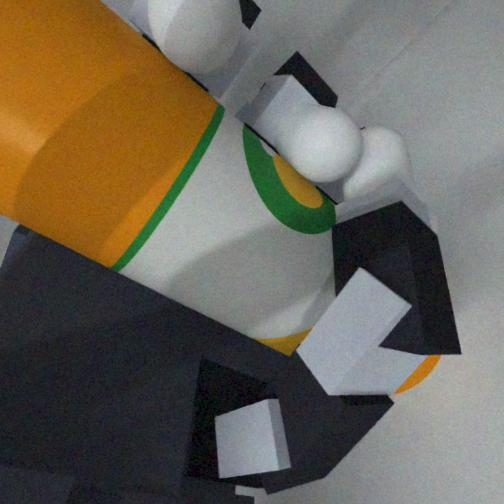

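>>> {"api": "move", "payload": {"joints": {"hand_thumb_mcp": 0.4, "hand_thumb_ipl": 0.17, "hand_index_pip": -0.3, "hand_middle_pip": -0.3, "hand_ring_pip": -0.3, "hand_speed": -0.7}}}

>>> {"api": "move", "payload": {"joints": {"hand_index_mcp": 0.8, "hand_middle_mcp": 0.8, "hand_ring_mcp": 0.8, "hand_index_pip": 0.2, "hand_middle_pip": 0.2, "hand_ring_pip": 0.2, "hand_index_dip": 0.5, "hand_middle_dip": 0.5, "hand_ring_dip": 0.5, "hand_speed": -0.6}}}

>>> {"api": "move", "payload": {"joints": {"hand_index_pip": 0.58, "hand_middle_pip": 0.58, "hand_ring_pip": 0.58, "hand_index_dip": 0.7, "hand_middle_dip": 0.7, "hand_ring_dip": 0.7}, "base": {"strafe_m": 0.006}, "cameras": ["wrist_camera"]}}

Scene clock: 275.23 s.
move: done
base_odometry: x=+1.150 y=+0.940 heading=+0.403
base_tilt: forward=-0.1 right=+0.1
base_status: not commanded
joint_positions: joint_1_rad=-0.008 joint_2_rad=-0.283 joint_3_rad=+3.144 joint_4_rad=-1.874 joint_5_rad=-0.019 joint_6_rad=+0.035 joint_7_rad=+1.570 hand_index_mcp=+0.102 hand_index_abd=+0.005 hand_index_pip=-0.303 hand_index_dip=+0.003 hand_middle_mcp=+0.102 hand_middle_abd=+0.002 hand_middle_pip=-0.303 hand_middle_dip=+0.003 hand_ring_mcp=+0.102 hand_ring_abd=+0.002 hand_ring_pip=-0.303 hand_ring_dip=+0.003 hand_thumb_cmc=-0.562 hand_thumb_axl=+0.501 hand_thumb_mcp=+0.399 hand_thumb_ipl=+0.168 hand_current_limit=+0.500 hand_speed=-0.700
joint_status: all done
hand_state: goal,goal,goal,goal,goal,goal,goal,goal,goal,goal,goal,goal,goal,goal,goal,goal
index_mcp_current_ma: 10
index_abd_current_ma: 16
index_pip_current_ma: -12
index_dip_current_ma: 11
middle_mcp_current_ma: 9
middle_abd_current_ma: 8
middle_pip_current_ma: -12
middle_dip_current_ma: 10
ring_mcp_current_ma: 9
ring_abd_current_ma: 8
ring_pip_current_ma: -13
ring_dip_current_ma: 13
thumb_cmc_current_ma: 33
thumb_axl_current_ma: 5
thumb_mcp_current_ma: -4
thumb_ipl_current_ma: -9
hand_goal_index_mcp: 0.100
hand_goal_index_abd: 0.000
hand_goal_index_pip: -0.300
hand_goal_index_dip: 0.000
hand_goal_middle_mcp: 0.100
hand_goal_middle_abd: 0.000
hand_goal_middle_pip: -0.300
hand_goal_middle_dip: 0.000
hand_goal_ring_mcp: 0.100
hand_goal_ring_abd: 0.000
hand_goal_ring_pip: -0.300
hand_goal_ring_dip: 0.000
hand_goal_thumb_cmc: -0.570
hand_goal_thumb_axl: 0.500
hand_goal_thumb_mcp: 0.400
hand_goal_thumb_ipl: 0.170
motor_effort: joint_1_rad=+1(1) joint_2_rad=-9(10) joint_3_rad=+1(2) joint_4_rad=+18(19) joint_5_rad=+1(2) joint_6_rad=+9(10) joint_7_rad=+0(1)
hand_pose: x=+0.6180 y=-0.0811 z=+1.0597 quat_wxyz=(+0.009, -0.702, +0.006, -0.712) (m; base frame)
hand_target: x=+0.6212 y=-0.0829 z=+1.0636 quat_wxyz=(+0.015, -0.689, +0.014, -0.725) (m; base frame)
hand_status: not commanded
pictures: none

Scene clock: 276.20 s.
move: done
base_odometry: x=+1.150 y=+0.940 heading=+0.403
base_tilt: forward=-0.1 right=+0.1
base_status: not commanded
joint_positions: joint_1_rad=-0.008 joint_2_rad=-0.283 joint_3_rad=+3.144 joint_4_rad=-1.874 joint_5_rad=-0.019 joint_6_rad=+0.035 joint_7_rad=+1.570 hand_index_mcp=+0.797 hand_index_abd=+0.005 hand_index_pip=+0.197 hand_index_dip=+0.497 hand_middle_mcp=+0.797 hand_middle_abd=+0.002 hand_middle_pip=+0.197 hand_middle_dip=+0.498 hand_ring_mcp=+0.797 hand_ring_abd=+0.002 hand_ring_pip=+0.197 hand_ring_dip=+0.497 hand_thumb_cmc=-0.562 hand_thumb_axl=+0.501 hand_thumb_mcp=+0.399 hand_thumb_ipl=+0.168 hand_current_limit=+0.500 hand_speed=-0.600
joint_status: all done
hand_state: goal,goal,goal,goal,goal,goal,goal,goal,goal,goal,goal,goal,goal,goal,goal,goal
index_mcp_current_ma: -11
index_abd_current_ma: 16
index_pip_current_ma: -11
index_dip_current_ma: -11
middle_mcp_current_ma: -11
middle_abd_current_ma: 8
middle_pip_current_ma: -10
middle_dip_current_ma: -10
ring_mcp_current_ma: -11
ring_abd_current_ma: 8
ring_pip_current_ma: -11
ring_dip_current_ma: -12
thumb_cmc_current_ma: 33
thumb_axl_current_ma: 5
thumb_mcp_current_ma: -4
thumb_ipl_current_ma: -9
hand_goal_index_mcp: 0.800
hand_goal_index_abd: 0.000
hand_goal_index_pip: 0.200
hand_goal_index_dip: 0.500
hand_goal_middle_mcp: 0.800
hand_goal_middle_abd: 0.000
hand_goal_middle_pip: 0.200
hand_goal_middle_dip: 0.500
hand_goal_ring_mcp: 0.800
hand_goal_ring_abd: 0.000
hand_goal_ring_pip: 0.200
hand_goal_ring_dip: 0.500
hand_goal_thumb_cmc: -0.570
hand_goal_thumb_axl: 0.500
hand_goal_thumb_mcp: 0.400
hand_goal_thumb_ipl: 0.170
motor_effort: joint_1_rad=+1(2) joint_2_rad=-10(10) joint_3_rad=+1(2) joint_4_rad=+18(18) joint_5_rad=+1(2) joint_6_rad=+9(10) joint_7_rad=+0(1)
hand_pose: x=+0.6180 y=-0.0811 z=+1.0597 quat_wxyz=(+0.009, -0.702, +0.006, -0.712) (m; base frame)
hand_target: x=+0.6212 y=-0.0829 z=+1.0636 quat_wxyz=(+0.015, -0.689, +0.014, -0.725) (m; base frame)
hand_status: not commanded
pictures: none

Scene clock: 276.93 s.
move: done
base_odometry: x=+1.148 y=+0.946 heading=+0.403
base_tilt: forward=-0.1 right=+0.1
base_status: done
joint_positions: joint_1_rad=-0.008 joint_2_rad=-0.283 joint_3_rad=+3.145 joint_4_rad=-1.874 joint_5_rad=-0.019 joint_6_rad=+0.035 joint_7_rad=+1.570 hand_index_mcp=+0.798 hand_index_abd=+0.005 hand_index_pip=+0.577 hand_index_dip=+0.697 hand_middle_mcp=+0.798 hand_middle_abd=+0.002 hand_middle_pip=+0.577 hand_middle_dip=+0.698 hand_ring_mcp=+0.799 hand_ring_abd=+0.002 hand_ring_pip=+0.577 hand_ring_dip=+0.697 hand_thumb_cmc=-0.562 hand_thumb_axl=+0.501 hand_thumb_mcp=+0.399 hand_thumb_ipl=+0.168 hand_current_limit=+0.500 hand_speed=-0.600
joint_status: all done
hand_state: goal,goal,goal,goal,goal,goal,goal,goal,goal,goal,goal,goal,goal,goal,goal,goal
index_mcp_current_ma: -7
index_abd_current_ma: 16
index_pip_current_ma: -13
index_dip_current_ma: -11
middle_mcp_current_ma: -6
middle_abd_current_ma: 8
middle_pip_current_ma: -12
middle_dip_current_ma: -10
ring_mcp_current_ma: -6
ring_abd_current_ma: 8
ring_pip_current_ma: -13
ring_dip_current_ma: -12
thumb_cmc_current_ma: 33
thumb_axl_current_ma: 5
thumb_mcp_current_ma: -4
thumb_ipl_current_ma: -9
hand_goal_index_mcp: 0.800
hand_goal_index_abd: 0.000
hand_goal_index_pip: 0.580
hand_goal_index_dip: 0.700
hand_goal_middle_mcp: 0.800
hand_goal_middle_abd: 0.000
hand_goal_middle_pip: 0.580
hand_goal_middle_dip: 0.700
hand_goal_ring_mcp: 0.800
hand_goal_ring_abd: 0.000
hand_goal_ring_pip: 0.580
hand_goal_ring_dip: 0.700
hand_goal_thumb_cmc: -0.570
hand_goal_thumb_axl: 0.500
hand_goal_thumb_mcp: 0.400
hand_goal_thumb_ipl: 0.170
motor_effort: joint_1_rad=+0(2) joint_2_rad=-10(11) joint_3_rad=+0(4) joint_4_rad=+18(18) joint_5_rad=+1(1) joint_6_rad=+9(10) joint_7_rad=+0(0)
hand_pose: x=+0.6180 y=-0.0812 z=+1.0599 quat_wxyz=(+0.009, -0.702, +0.006, -0.713) (m; base frame)
hand_target: x=+0.6212 y=-0.0829 z=+1.0636 quat_wxyz=(+0.015, -0.689, +0.014, -0.725) (m; base frame)
hand_status: not commanded
pictures: wrist_camera
camera_calibration:
wrist_camera: T_world_to_cam=[[0.0537299, -0.646354, -0.761144, 0.758094], [-0.695236, 0.52293, -0.493144, 0.955664], [0.71677, 0.555671, -0.421272, 0.165987], [0, 0, 0, 1]] pos_world=[0.504706, -0.101983, 1.11822]

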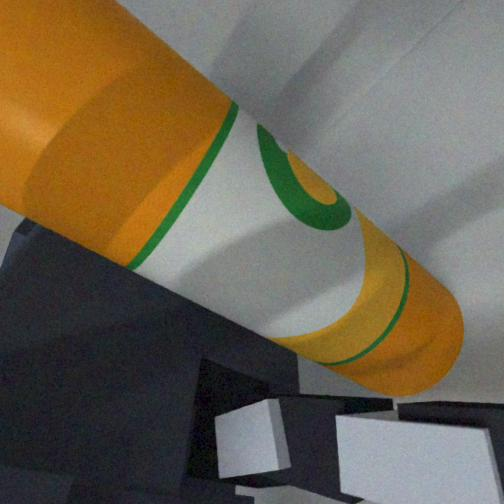

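>>> {"api": "move", "payload": {"base": {"translate_m": -0.33}, "speeds": {"translate_m": 0.3}, "cameras": ["wrist_camera"]}}

Scene clock: 279.27 s.
move: done
base_odometry: x=+0.844 y=+0.816 heading=+0.403
base_tilt: forward=-0.2 right=+0.0
base_status: done
joint_positions: joint_1_rad=-0.008 joint_2_rad=-0.281 joint_3_rad=+3.144 joint_4_rad=-1.874 joint_5_rad=-0.019 joint_6_rad=+0.037 joint_7_rad=+1.570 hand_index_mcp=+0.799 hand_index_abd=+0.005 hand_index_pip=+0.577 hand_index_dip=+0.697 hand_middle_mcp=+0.799 hand_middle_abd=+0.002 hand_middle_pip=+0.577 hand_middle_dip=+0.698 hand_ring_mcp=+0.799 hand_ring_abd=+0.002 hand_ring_pip=+0.577 hand_ring_dip=+0.697 hand_thumb_cmc=-0.562 hand_thumb_axl=+0.501 hand_thumb_mcp=+0.399 hand_thumb_ipl=+0.168 hand_current_limit=+0.500 hand_speed=-0.600
joint_status: not commanded
hand_state: goal,goal,goal,goal,goal,goal,goal,goal,goal,goal,goal,goal,goal,goal,goal,goal
index_mcp_current_ma: -5
index_abd_current_ma: 16
index_pip_current_ma: -11
index_dip_current_ma: -11
middle_mcp_current_ma: -5
middle_abd_current_ma: 8
middle_pip_current_ma: -11
middle_dip_current_ma: -10
ring_mcp_current_ma: -5
ring_abd_current_ma: 8
ring_pip_current_ma: -12
ring_dip_current_ma: -12
thumb_cmc_current_ma: 33
thumb_axl_current_ma: 5
thumb_mcp_current_ma: -3
thumb_ipl_current_ma: -9
hand_goal_index_mcp: 0.800
hand_goal_index_abd: 0.000
hand_goal_index_pip: 0.580
hand_goal_index_dip: 0.700
hand_goal_middle_mcp: 0.800
hand_goal_middle_abd: 0.000
hand_goal_middle_pip: 0.580
hand_goal_middle_dip: 0.700
hand_goal_ring_mcp: 0.800
hand_goal_ring_abd: 0.000
hand_goal_ring_pip: 0.580
hand_goal_ring_dip: 0.700
hand_goal_thumb_cmc: -0.570
hand_goal_thumb_axl: 0.500
hand_goal_thumb_mcp: 0.400
hand_goal_thumb_ipl: 0.170
motor_effort: joint_1_rad=+1(1) joint_2_rad=-10(13) joint_3_rad=+0(1) joint_4_rad=+18(18) joint_5_rad=+1(1) joint_6_rad=+9(10) joint_7_rad=+0(1)
hand_pose: x=+0.6188 y=-0.0811 z=+1.0594 quat_wxyz=(+0.009, -0.702, +0.006, -0.713) (m; base frame)
hand_target: x=+0.6212 y=-0.0829 z=+1.0636 quat_wxyz=(+0.015, -0.689, +0.014, -0.725) (m; base frame)
hand_status: not commanded
pictures: wrist_camera
camera_calibration:
wrist_camera: T_world_to_cam=[[0.0537213, -0.646424, -0.761085, 0.757742], [-0.695318, 0.522826, -0.493139, 0.955996], [0.716692, 0.555688, -0.421384, 0.165356], [0, 0, 0, 1]] pos_world=[0.505505, -0.101883, 1.11782]

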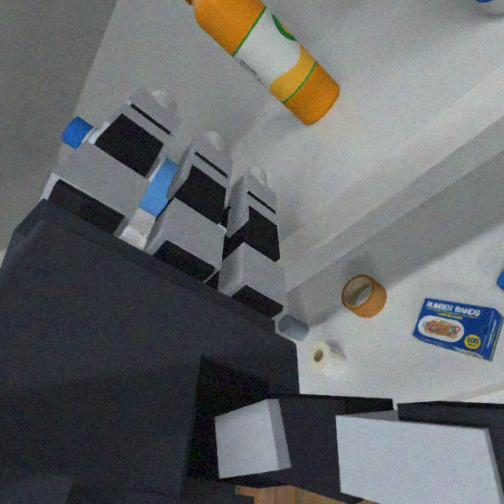

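>>> {"api": "move", "payload": {"base": {"strafe_m": 0.391}, "cameras": ["wrist_camera"]}}

Scene clock: 281.57 s.
move: done
base_odometry: x=+0.691 y=+1.176 heading=+0.403
base_tilt: forward=-0.1 right=+0.1
base_status: done
joint_positions: joint_1_rad=-0.008 joint_2_rad=-0.281 joint_3_rad=+3.140 joint_4_rad=-1.874 joint_5_rad=-0.019 joint_6_rad=+0.038 joint_7_rad=+1.570 hand_index_mcp=+0.799 hand_index_abd=+0.005 hand_index_pip=+0.577 hand_index_dip=+0.697 hand_middle_mcp=+0.799 hand_middle_abd=+0.002 hand_middle_pip=+0.577 hand_middle_dip=+0.698 hand_ring_mcp=+0.799 hand_ring_abd=+0.002 hand_ring_pip=+0.577 hand_ring_dip=+0.697 hand_thumb_cmc=-0.562 hand_thumb_axl=+0.501 hand_thumb_mcp=+0.399 hand_thumb_ipl=+0.168 hand_current_limit=+0.500 hand_speed=-0.600
joint_status: not commanded
hand_state: goal,goal,goal,goal,goal,goal,goal,goal,goal,goal,goal,goal,goal,goal,goal,goal
index_mcp_current_ma: -5
index_abd_current_ma: 16
index_pip_current_ma: -11
index_dip_current_ma: -11
middle_mcp_current_ma: -5
middle_abd_current_ma: 8
middle_pip_current_ma: -10
middle_dip_current_ma: -10
ring_mcp_current_ma: -5
ring_abd_current_ma: 8
ring_pip_current_ma: -11
ring_dip_current_ma: -12
thumb_cmc_current_ma: 33
thumb_axl_current_ma: 5
thumb_mcp_current_ma: -3
thumb_ipl_current_ma: -9
hand_goal_index_mcp: 0.800
hand_goal_index_abd: 0.000
hand_goal_index_pip: 0.580
hand_goal_index_dip: 0.700
hand_goal_middle_mcp: 0.800
hand_goal_middle_abd: 0.000
hand_goal_middle_pip: 0.580
hand_goal_middle_dip: 0.700
hand_goal_ring_mcp: 0.800
hand_goal_ring_abd: 0.000
hand_goal_ring_pip: 0.580
hand_goal_ring_dip: 0.700
hand_goal_thumb_cmc: -0.570
hand_goal_thumb_axl: 0.500
hand_goal_thumb_mcp: 0.400
hand_goal_thumb_ipl: 0.170
motor_effort: joint_1_rad=+0(2) joint_2_rad=-10(12) joint_3_rad=+0(3) joint_4_rad=+18(18) joint_5_rad=+1(1) joint_6_rad=+9(10) joint_7_rad=+0(0)
hand_pose: x=+0.6191 y=-0.0783 z=+1.0598 quat_wxyz=(+0.010, -0.701, +0.004, -0.713) (m; base frame)
hand_target: x=+0.6212 y=-0.0829 z=+1.0636 quat_wxyz=(+0.015, -0.689, +0.014, -0.725) (m; base frame)
hand_status: not commanded
pictures: wrist_camera
camera_calibration:
wrist_camera: T_world_to_cam=[[0.0572857, -0.647187, -0.760176, 0.756554], [-0.697292, 0.518993, -0.494399, 0.957214], [0.714494, 0.558387, -0.421547, 0.165486], [0, 0, 0, 1]] pos_world=[0.505879, -0.0995608, 1.11812]

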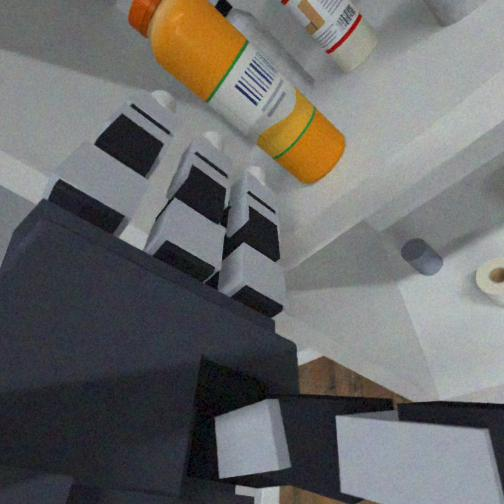

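>>> {"api": "move", "payload": {"base": {"strafe_m": 0.04, "translate_m": 0.05}, "cameras": ["wrist_camera"]}}

Scene clock: 283.23 s.
move: done
base_odometry: x=+0.721 y=+1.233 heading=+0.404
base_tilt: forward=-0.2 right=+0.1
base_status: done
joint_positions: joint_1_rad=-0.008 joint_2_rad=-0.279 joint_3_rad=+3.140 joint_4_rad=-1.874 joint_5_rad=-0.019 joint_6_rad=+0.039 joint_7_rad=+1.570 hand_index_mcp=+0.799 hand_index_abd=+0.005 hand_index_pip=+0.577 hand_index_dip=+0.697 hand_middle_mcp=+0.799 hand_middle_abd=+0.002 hand_middle_pip=+0.577 hand_middle_dip=+0.698 hand_ring_mcp=+0.799 hand_ring_abd=+0.002 hand_ring_pip=+0.577 hand_ring_dip=+0.697 hand_thumb_cmc=-0.562 hand_thumb_axl=+0.501 hand_thumb_mcp=+0.399 hand_thumb_ipl=+0.168 hand_current_limit=+0.500 hand_speed=-0.600
joint_status: not commanded
hand_state: goal,goal,goal,goal,goal,goal,goal,goal,goal,goal,goal,goal,goal,goal,goal,goal
index_mcp_current_ma: -5
index_abd_current_ma: 16
index_pip_current_ma: -11
index_dip_current_ma: -11
middle_mcp_current_ma: -5
middle_abd_current_ma: 8
middle_pip_current_ma: -10
middle_dip_current_ma: -10
ring_mcp_current_ma: -5
ring_abd_current_ma: 8
ring_pip_current_ma: -11
ring_dip_current_ma: -12
thumb_cmc_current_ma: 33
thumb_axl_current_ma: 5
thumb_mcp_current_ma: -3
thumb_ipl_current_ma: -9
hand_goal_index_mcp: 0.800
hand_goal_index_abd: 0.000
hand_goal_index_pip: 0.580
hand_goal_index_dip: 0.700
hand_goal_middle_mcp: 0.800
hand_goal_middle_abd: 0.000
hand_goal_middle_pip: 0.580
hand_goal_middle_dip: 0.700
hand_goal_ring_mcp: 0.800
hand_goal_ring_abd: 0.000
hand_goal_ring_pip: 0.580
hand_goal_ring_dip: 0.700
hand_goal_thumb_cmc: -0.570
hand_goal_thumb_axl: 0.500
hand_goal_thumb_mcp: 0.400
hand_goal_thumb_ipl: 0.170
motor_effort: joint_1_rad=+0(2) joint_2_rad=-10(13) joint_3_rad=+0(2) joint_4_rad=+18(18) joint_5_rad=+1(1) joint_6_rad=+9(10) joint_7_rad=+0(1)
hand_pose: x=+0.6199 y=-0.0783 z=+1.0589 quat_wxyz=(+0.010, -0.702, +0.004, -0.712) (m; base frame)
hand_target: x=+0.6212 y=-0.0829 z=+1.0636 quat_wxyz=(+0.015, -0.689, +0.014, -0.725) (m; base frame)
hand_status: not commanded
pictures: wrist_camera
camera_calibration:
wrist_camera: T_world_to_cam=[[0.0561591, -0.647141, -0.760299, 0.756677], [-0.698047, 0.519004, -0.49332, 0.956668], [0.713846, 0.558429, -0.422588, 0.166042], [0, 0, 0, 1]] pos_world=[0.506777, -0.0995605, 1.11741]

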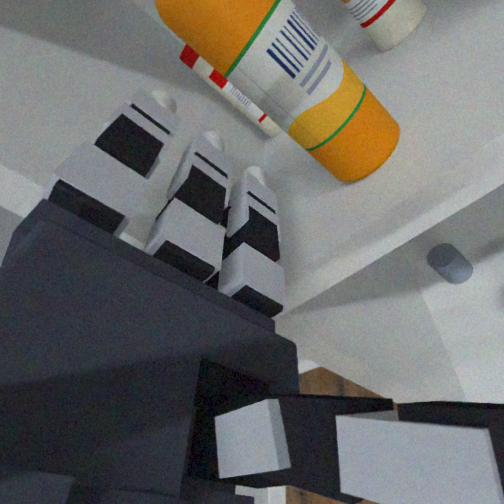

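>>> {"api": "move", "payload": {"base": {"translate_m": 0.09, "strafe_m": -0.003}, "speeds": {"translate_m": 0.2}, "cameras": ["all"]}}

Scene clock: 284.97 s.
move: done
base_odometry: x=+0.805 y=+1.266 heading=+0.404
base_tilt: forward=-0.1 right=+0.1
base_status: done
joint_positions: joint_1_rad=-0.008 joint_2_rad=-0.277 joint_3_rad=+3.140 joint_4_rad=-1.874 joint_5_rad=-0.019 joint_6_rad=+0.039 joint_7_rad=+1.570 hand_index_mcp=+0.799 hand_index_abd=+0.005 hand_index_pip=+0.577 hand_index_dip=+0.697 hand_middle_mcp=+0.799 hand_middle_abd=+0.002 hand_middle_pip=+0.577 hand_middle_dip=+0.698 hand_ring_mcp=+0.799 hand_ring_abd=+0.002 hand_ring_pip=+0.577 hand_ring_dip=+0.697 hand_thumb_cmc=-0.562 hand_thumb_axl=+0.501 hand_thumb_mcp=+0.399 hand_thumb_ipl=+0.168 hand_current_limit=+0.500 hand_speed=-0.600
joint_status: not commanded
hand_state: goal,goal,goal,goal,goal,goal,goal,goal,goal,goal,goal,goal,goal,goal,goal,goal
index_mcp_current_ma: -5
index_abd_current_ma: 16
index_pip_current_ma: -11
index_dip_current_ma: -11
middle_mcp_current_ma: -5
middle_abd_current_ma: 8
middle_pip_current_ma: -10
middle_dip_current_ma: -10
ring_mcp_current_ma: -5
ring_abd_current_ma: 8
ring_pip_current_ma: -11
ring_dip_current_ma: -12
thumb_cmc_current_ma: 33
thumb_axl_current_ma: 5
thumb_mcp_current_ma: -2
thumb_ipl_current_ma: -8
hand_goal_index_mcp: 0.800
hand_goal_index_abd: 0.000
hand_goal_index_pip: 0.580
hand_goal_index_dip: 0.700
hand_goal_middle_mcp: 0.800
hand_goal_middle_abd: 0.000
hand_goal_middle_pip: 0.580
hand_goal_middle_dip: 0.700
hand_goal_ring_mcp: 0.800
hand_goal_ring_abd: 0.000
hand_goal_ring_pip: 0.580
hand_goal_ring_dip: 0.700
hand_goal_thumb_cmc: -0.570
hand_goal_thumb_axl: 0.500
hand_goal_thumb_mcp: 0.400
hand_goal_thumb_ipl: 0.170
motor_effort: joint_1_rad=+1(1) joint_2_rad=-10(12) joint_3_rad=+0(1) joint_4_rad=+18(18) joint_5_rad=+1(1) joint_6_rad=+9(10) joint_7_rad=+0(0)
hand_pose: x=+0.6205 y=-0.0783 z=+1.0583 quat_wxyz=(+0.010, -0.702, +0.004, -0.712) (m; base frame)
hand_target: x=+0.6212 y=-0.0829 z=+1.0636 quat_wxyz=(+0.015, -0.689, +0.014, -0.725) (m; base frame)
hand_status: not commanded
pictures: base_camera, wrist_camera
camera_calibration:
wrist_camera: T_world_to_cam=[[0.0554036, -0.64714, -0.760356, 0.756701], [-0.698526, 0.519014, -0.492632, 0.956381], [0.713436, 0.558422, -0.423289, 0.16632], [0, 0, 0, 1]] pos_world=[0.507475, -0.0995606, 1.11691]

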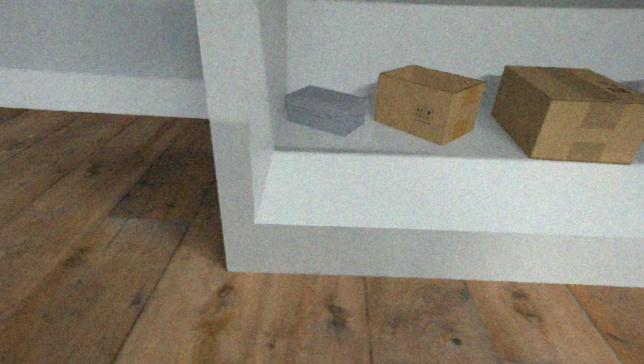

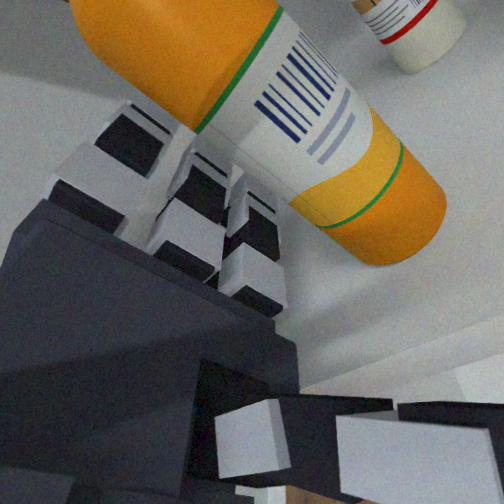

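>>> {"api": "move", "payload": {"base": {"translate_m": 0.045}, "speeds": {"translate_m": 0.12}}}

>>> {"api": "move", "payload": {"joints": {"hand_index_mcp": 0.1, "hand_middle_mcp": 0.1, "hand_ring_mcp": 0.1, "hand_index_pip": -0.1, "hand_middle_pip": -0.1, "hand_ring_pip": -0.1, "hand_index_dip": 0.0, "hand_middle_dip": 0.0, "hand_ring_dip": 0.0, "hand_speed": -0.4}, "cameras": ["wrist_camera"]}}

Scene clock: 286.43 s.
move: done
base_odometry: x=+0.847 y=+1.283 heading=+0.404
base_tilt: forward=-0.1 right=+0.1
base_status: done
joint_positions: joint_1_rad=-0.008 joint_2_rad=-0.278 joint_3_rad=+3.140 joint_4_rad=-1.874 joint_5_rad=-0.019 joint_6_rad=+0.040 joint_7_rad=+1.570 hand_index_mcp=+0.799 hand_index_abd=+0.005 hand_index_pip=+0.577 hand_index_dip=+0.697 hand_middle_mcp=+0.799 hand_middle_abd=+0.002 hand_middle_pip=+0.577 hand_middle_dip=+0.698 hand_ring_mcp=+0.799 hand_ring_abd=+0.002 hand_ring_pip=+0.577 hand_ring_dip=+0.697 hand_thumb_cmc=-0.562 hand_thumb_axl=+0.501 hand_thumb_mcp=+0.399 hand_thumb_ipl=+0.168 hand_current_limit=+0.500 hand_speed=-0.600
joint_status: not commanded
hand_state: goal,goal,goal,goal,goal,goal,goal,goal,goal,goal,goal,goal,goal,goal,goal,goal
index_mcp_current_ma: -5
index_abd_current_ma: 16
index_pip_current_ma: -11
index_dip_current_ma: -11
middle_mcp_current_ma: -5
middle_abd_current_ma: 8
middle_pip_current_ma: -10
middle_dip_current_ma: -10
ring_mcp_current_ma: -4
ring_abd_current_ma: 8
ring_pip_current_ma: -11
ring_dip_current_ma: -12
thumb_cmc_current_ma: 33
thumb_axl_current_ma: 5
thumb_mcp_current_ma: -2
thumb_ipl_current_ma: -8
hand_goal_index_mcp: 0.800
hand_goal_index_abd: 0.000
hand_goal_index_pip: 0.580
hand_goal_index_dip: 0.700
hand_goal_middle_mcp: 0.800
hand_goal_middle_abd: 0.000
hand_goal_middle_pip: 0.580
hand_goal_middle_dip: 0.700
hand_goal_ring_mcp: 0.800
hand_goal_ring_abd: 0.000
hand_goal_ring_pip: 0.580
hand_goal_ring_dip: 0.700
hand_goal_thumb_cmc: -0.570
hand_goal_thumb_axl: 0.500
hand_goal_thumb_mcp: 0.400
hand_goal_thumb_ipl: 0.170
motor_effort: joint_1_rad=+1(2) joint_2_rad=-10(13) joint_3_rad=+1(2) joint_4_rad=+18(18) joint_5_rad=+1(1) joint_6_rad=+9(9) joint_7_rad=+0(0)
hand_pose: x=+0.6204 y=-0.0783 z=+1.0584 quat_wxyz=(+0.010, -0.702, +0.004, -0.712) (m; base frame)
hand_target: x=+0.6212 y=-0.0829 z=+1.0636 quat_wxyz=(+0.015, -0.689, +0.014, -0.725) (m; base frame)
hand_status: not commanded
pictures: none

Scene clock: 287.27 s.
move: done
base_odometry: x=+0.846 y=+1.283 heading=+0.404
base_tilt: forward=-0.2 right=+0.1
base_status: not commanded
joint_positions: joint_1_rad=-0.008 joint_2_rad=-0.278 joint_3_rad=+3.140 joint_4_rad=-1.874 joint_5_rad=-0.019 joint_6_rad=+0.041 joint_7_rad=+1.570 hand_index_mcp=+0.106 hand_index_abd=+0.003 hand_index_pip=-0.089 hand_index_dip=+0.008 hand_middle_mcp=+0.107 hand_middle_abd=+0.001 hand_middle_pip=-0.092 hand_middle_dip=+0.005 hand_ring_mcp=+0.105 hand_ring_abd=+0.002 hand_ring_pip=-0.094 hand_ring_dip=+0.005 hand_thumb_cmc=-0.562 hand_thumb_axl=+0.501 hand_thumb_mcp=+0.400 hand_thumb_ipl=+0.168 hand_current_limit=+0.500 hand_speed=-0.400
joint_status: all done
hand_state: goal,goal,goal,goal,goal,goal,goal,goal,goal,goal,goal,goal,goal,goal,goal,goal
index_mcp_current_ma: 27
index_abd_current_ma: 11
index_pip_current_ma: 46
index_dip_current_ma: 32
middle_mcp_current_ma: 32
middle_abd_current_ma: 5
middle_pip_current_ma: 34
middle_dip_current_ma: 22
ring_mcp_current_ma: 23
ring_abd_current_ma: 7
ring_pip_current_ma: 25
ring_dip_current_ma: 20
thumb_cmc_current_ma: 34
thumb_axl_current_ma: 4
thumb_mcp_current_ma: -2
thumb_ipl_current_ma: -8
hand_goal_index_mcp: 0.100
hand_goal_index_abd: 0.000
hand_goal_index_pip: -0.100
hand_goal_index_dip: 0.000
hand_goal_middle_mcp: 0.100
hand_goal_middle_abd: 0.000
hand_goal_middle_pip: -0.100
hand_goal_middle_dip: 0.000
hand_goal_ring_mcp: 0.100
hand_goal_ring_abd: 0.000
hand_goal_ring_pip: -0.100
hand_goal_ring_dip: 0.000
hand_goal_thumb_cmc: -0.570
hand_goal_thumb_axl: 0.500
hand_goal_thumb_mcp: 0.400
hand_goal_thumb_ipl: 0.170
motor_effort: joint_1_rad=+0(1) joint_2_rad=-10(11) joint_3_rad=+0(1) joint_4_rad=+18(18) joint_5_rad=+2(2) joint_6_rad=+9(9) joint_7_rad=+0(1)
hand_pose: x=+0.6204 y=-0.0787 z=+1.0588 quat_wxyz=(+0.010, -0.702, +0.004, -0.713) (m; base frame)
hand_target: x=+0.6212 y=-0.0829 z=+1.0636 quat_wxyz=(+0.015, -0.689, +0.014, -0.725) (m; base frame)
hand_status: not commanded
pictures: wrist_camera
camera_calibration:
wrist_camera: T_world_to_cam=[[0.0563878, -0.647062, -0.76035, 0.756253], [-0.697248, 0.519565, -0.493861, 0.957337], [0.714609, 0.558, -0.421865, 0.164531], [0, 0, 0, 1]] pos_world=[0.507282, -0.0998639, 1.11722]

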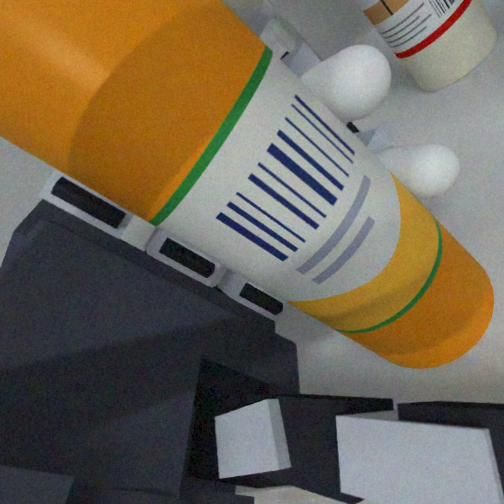

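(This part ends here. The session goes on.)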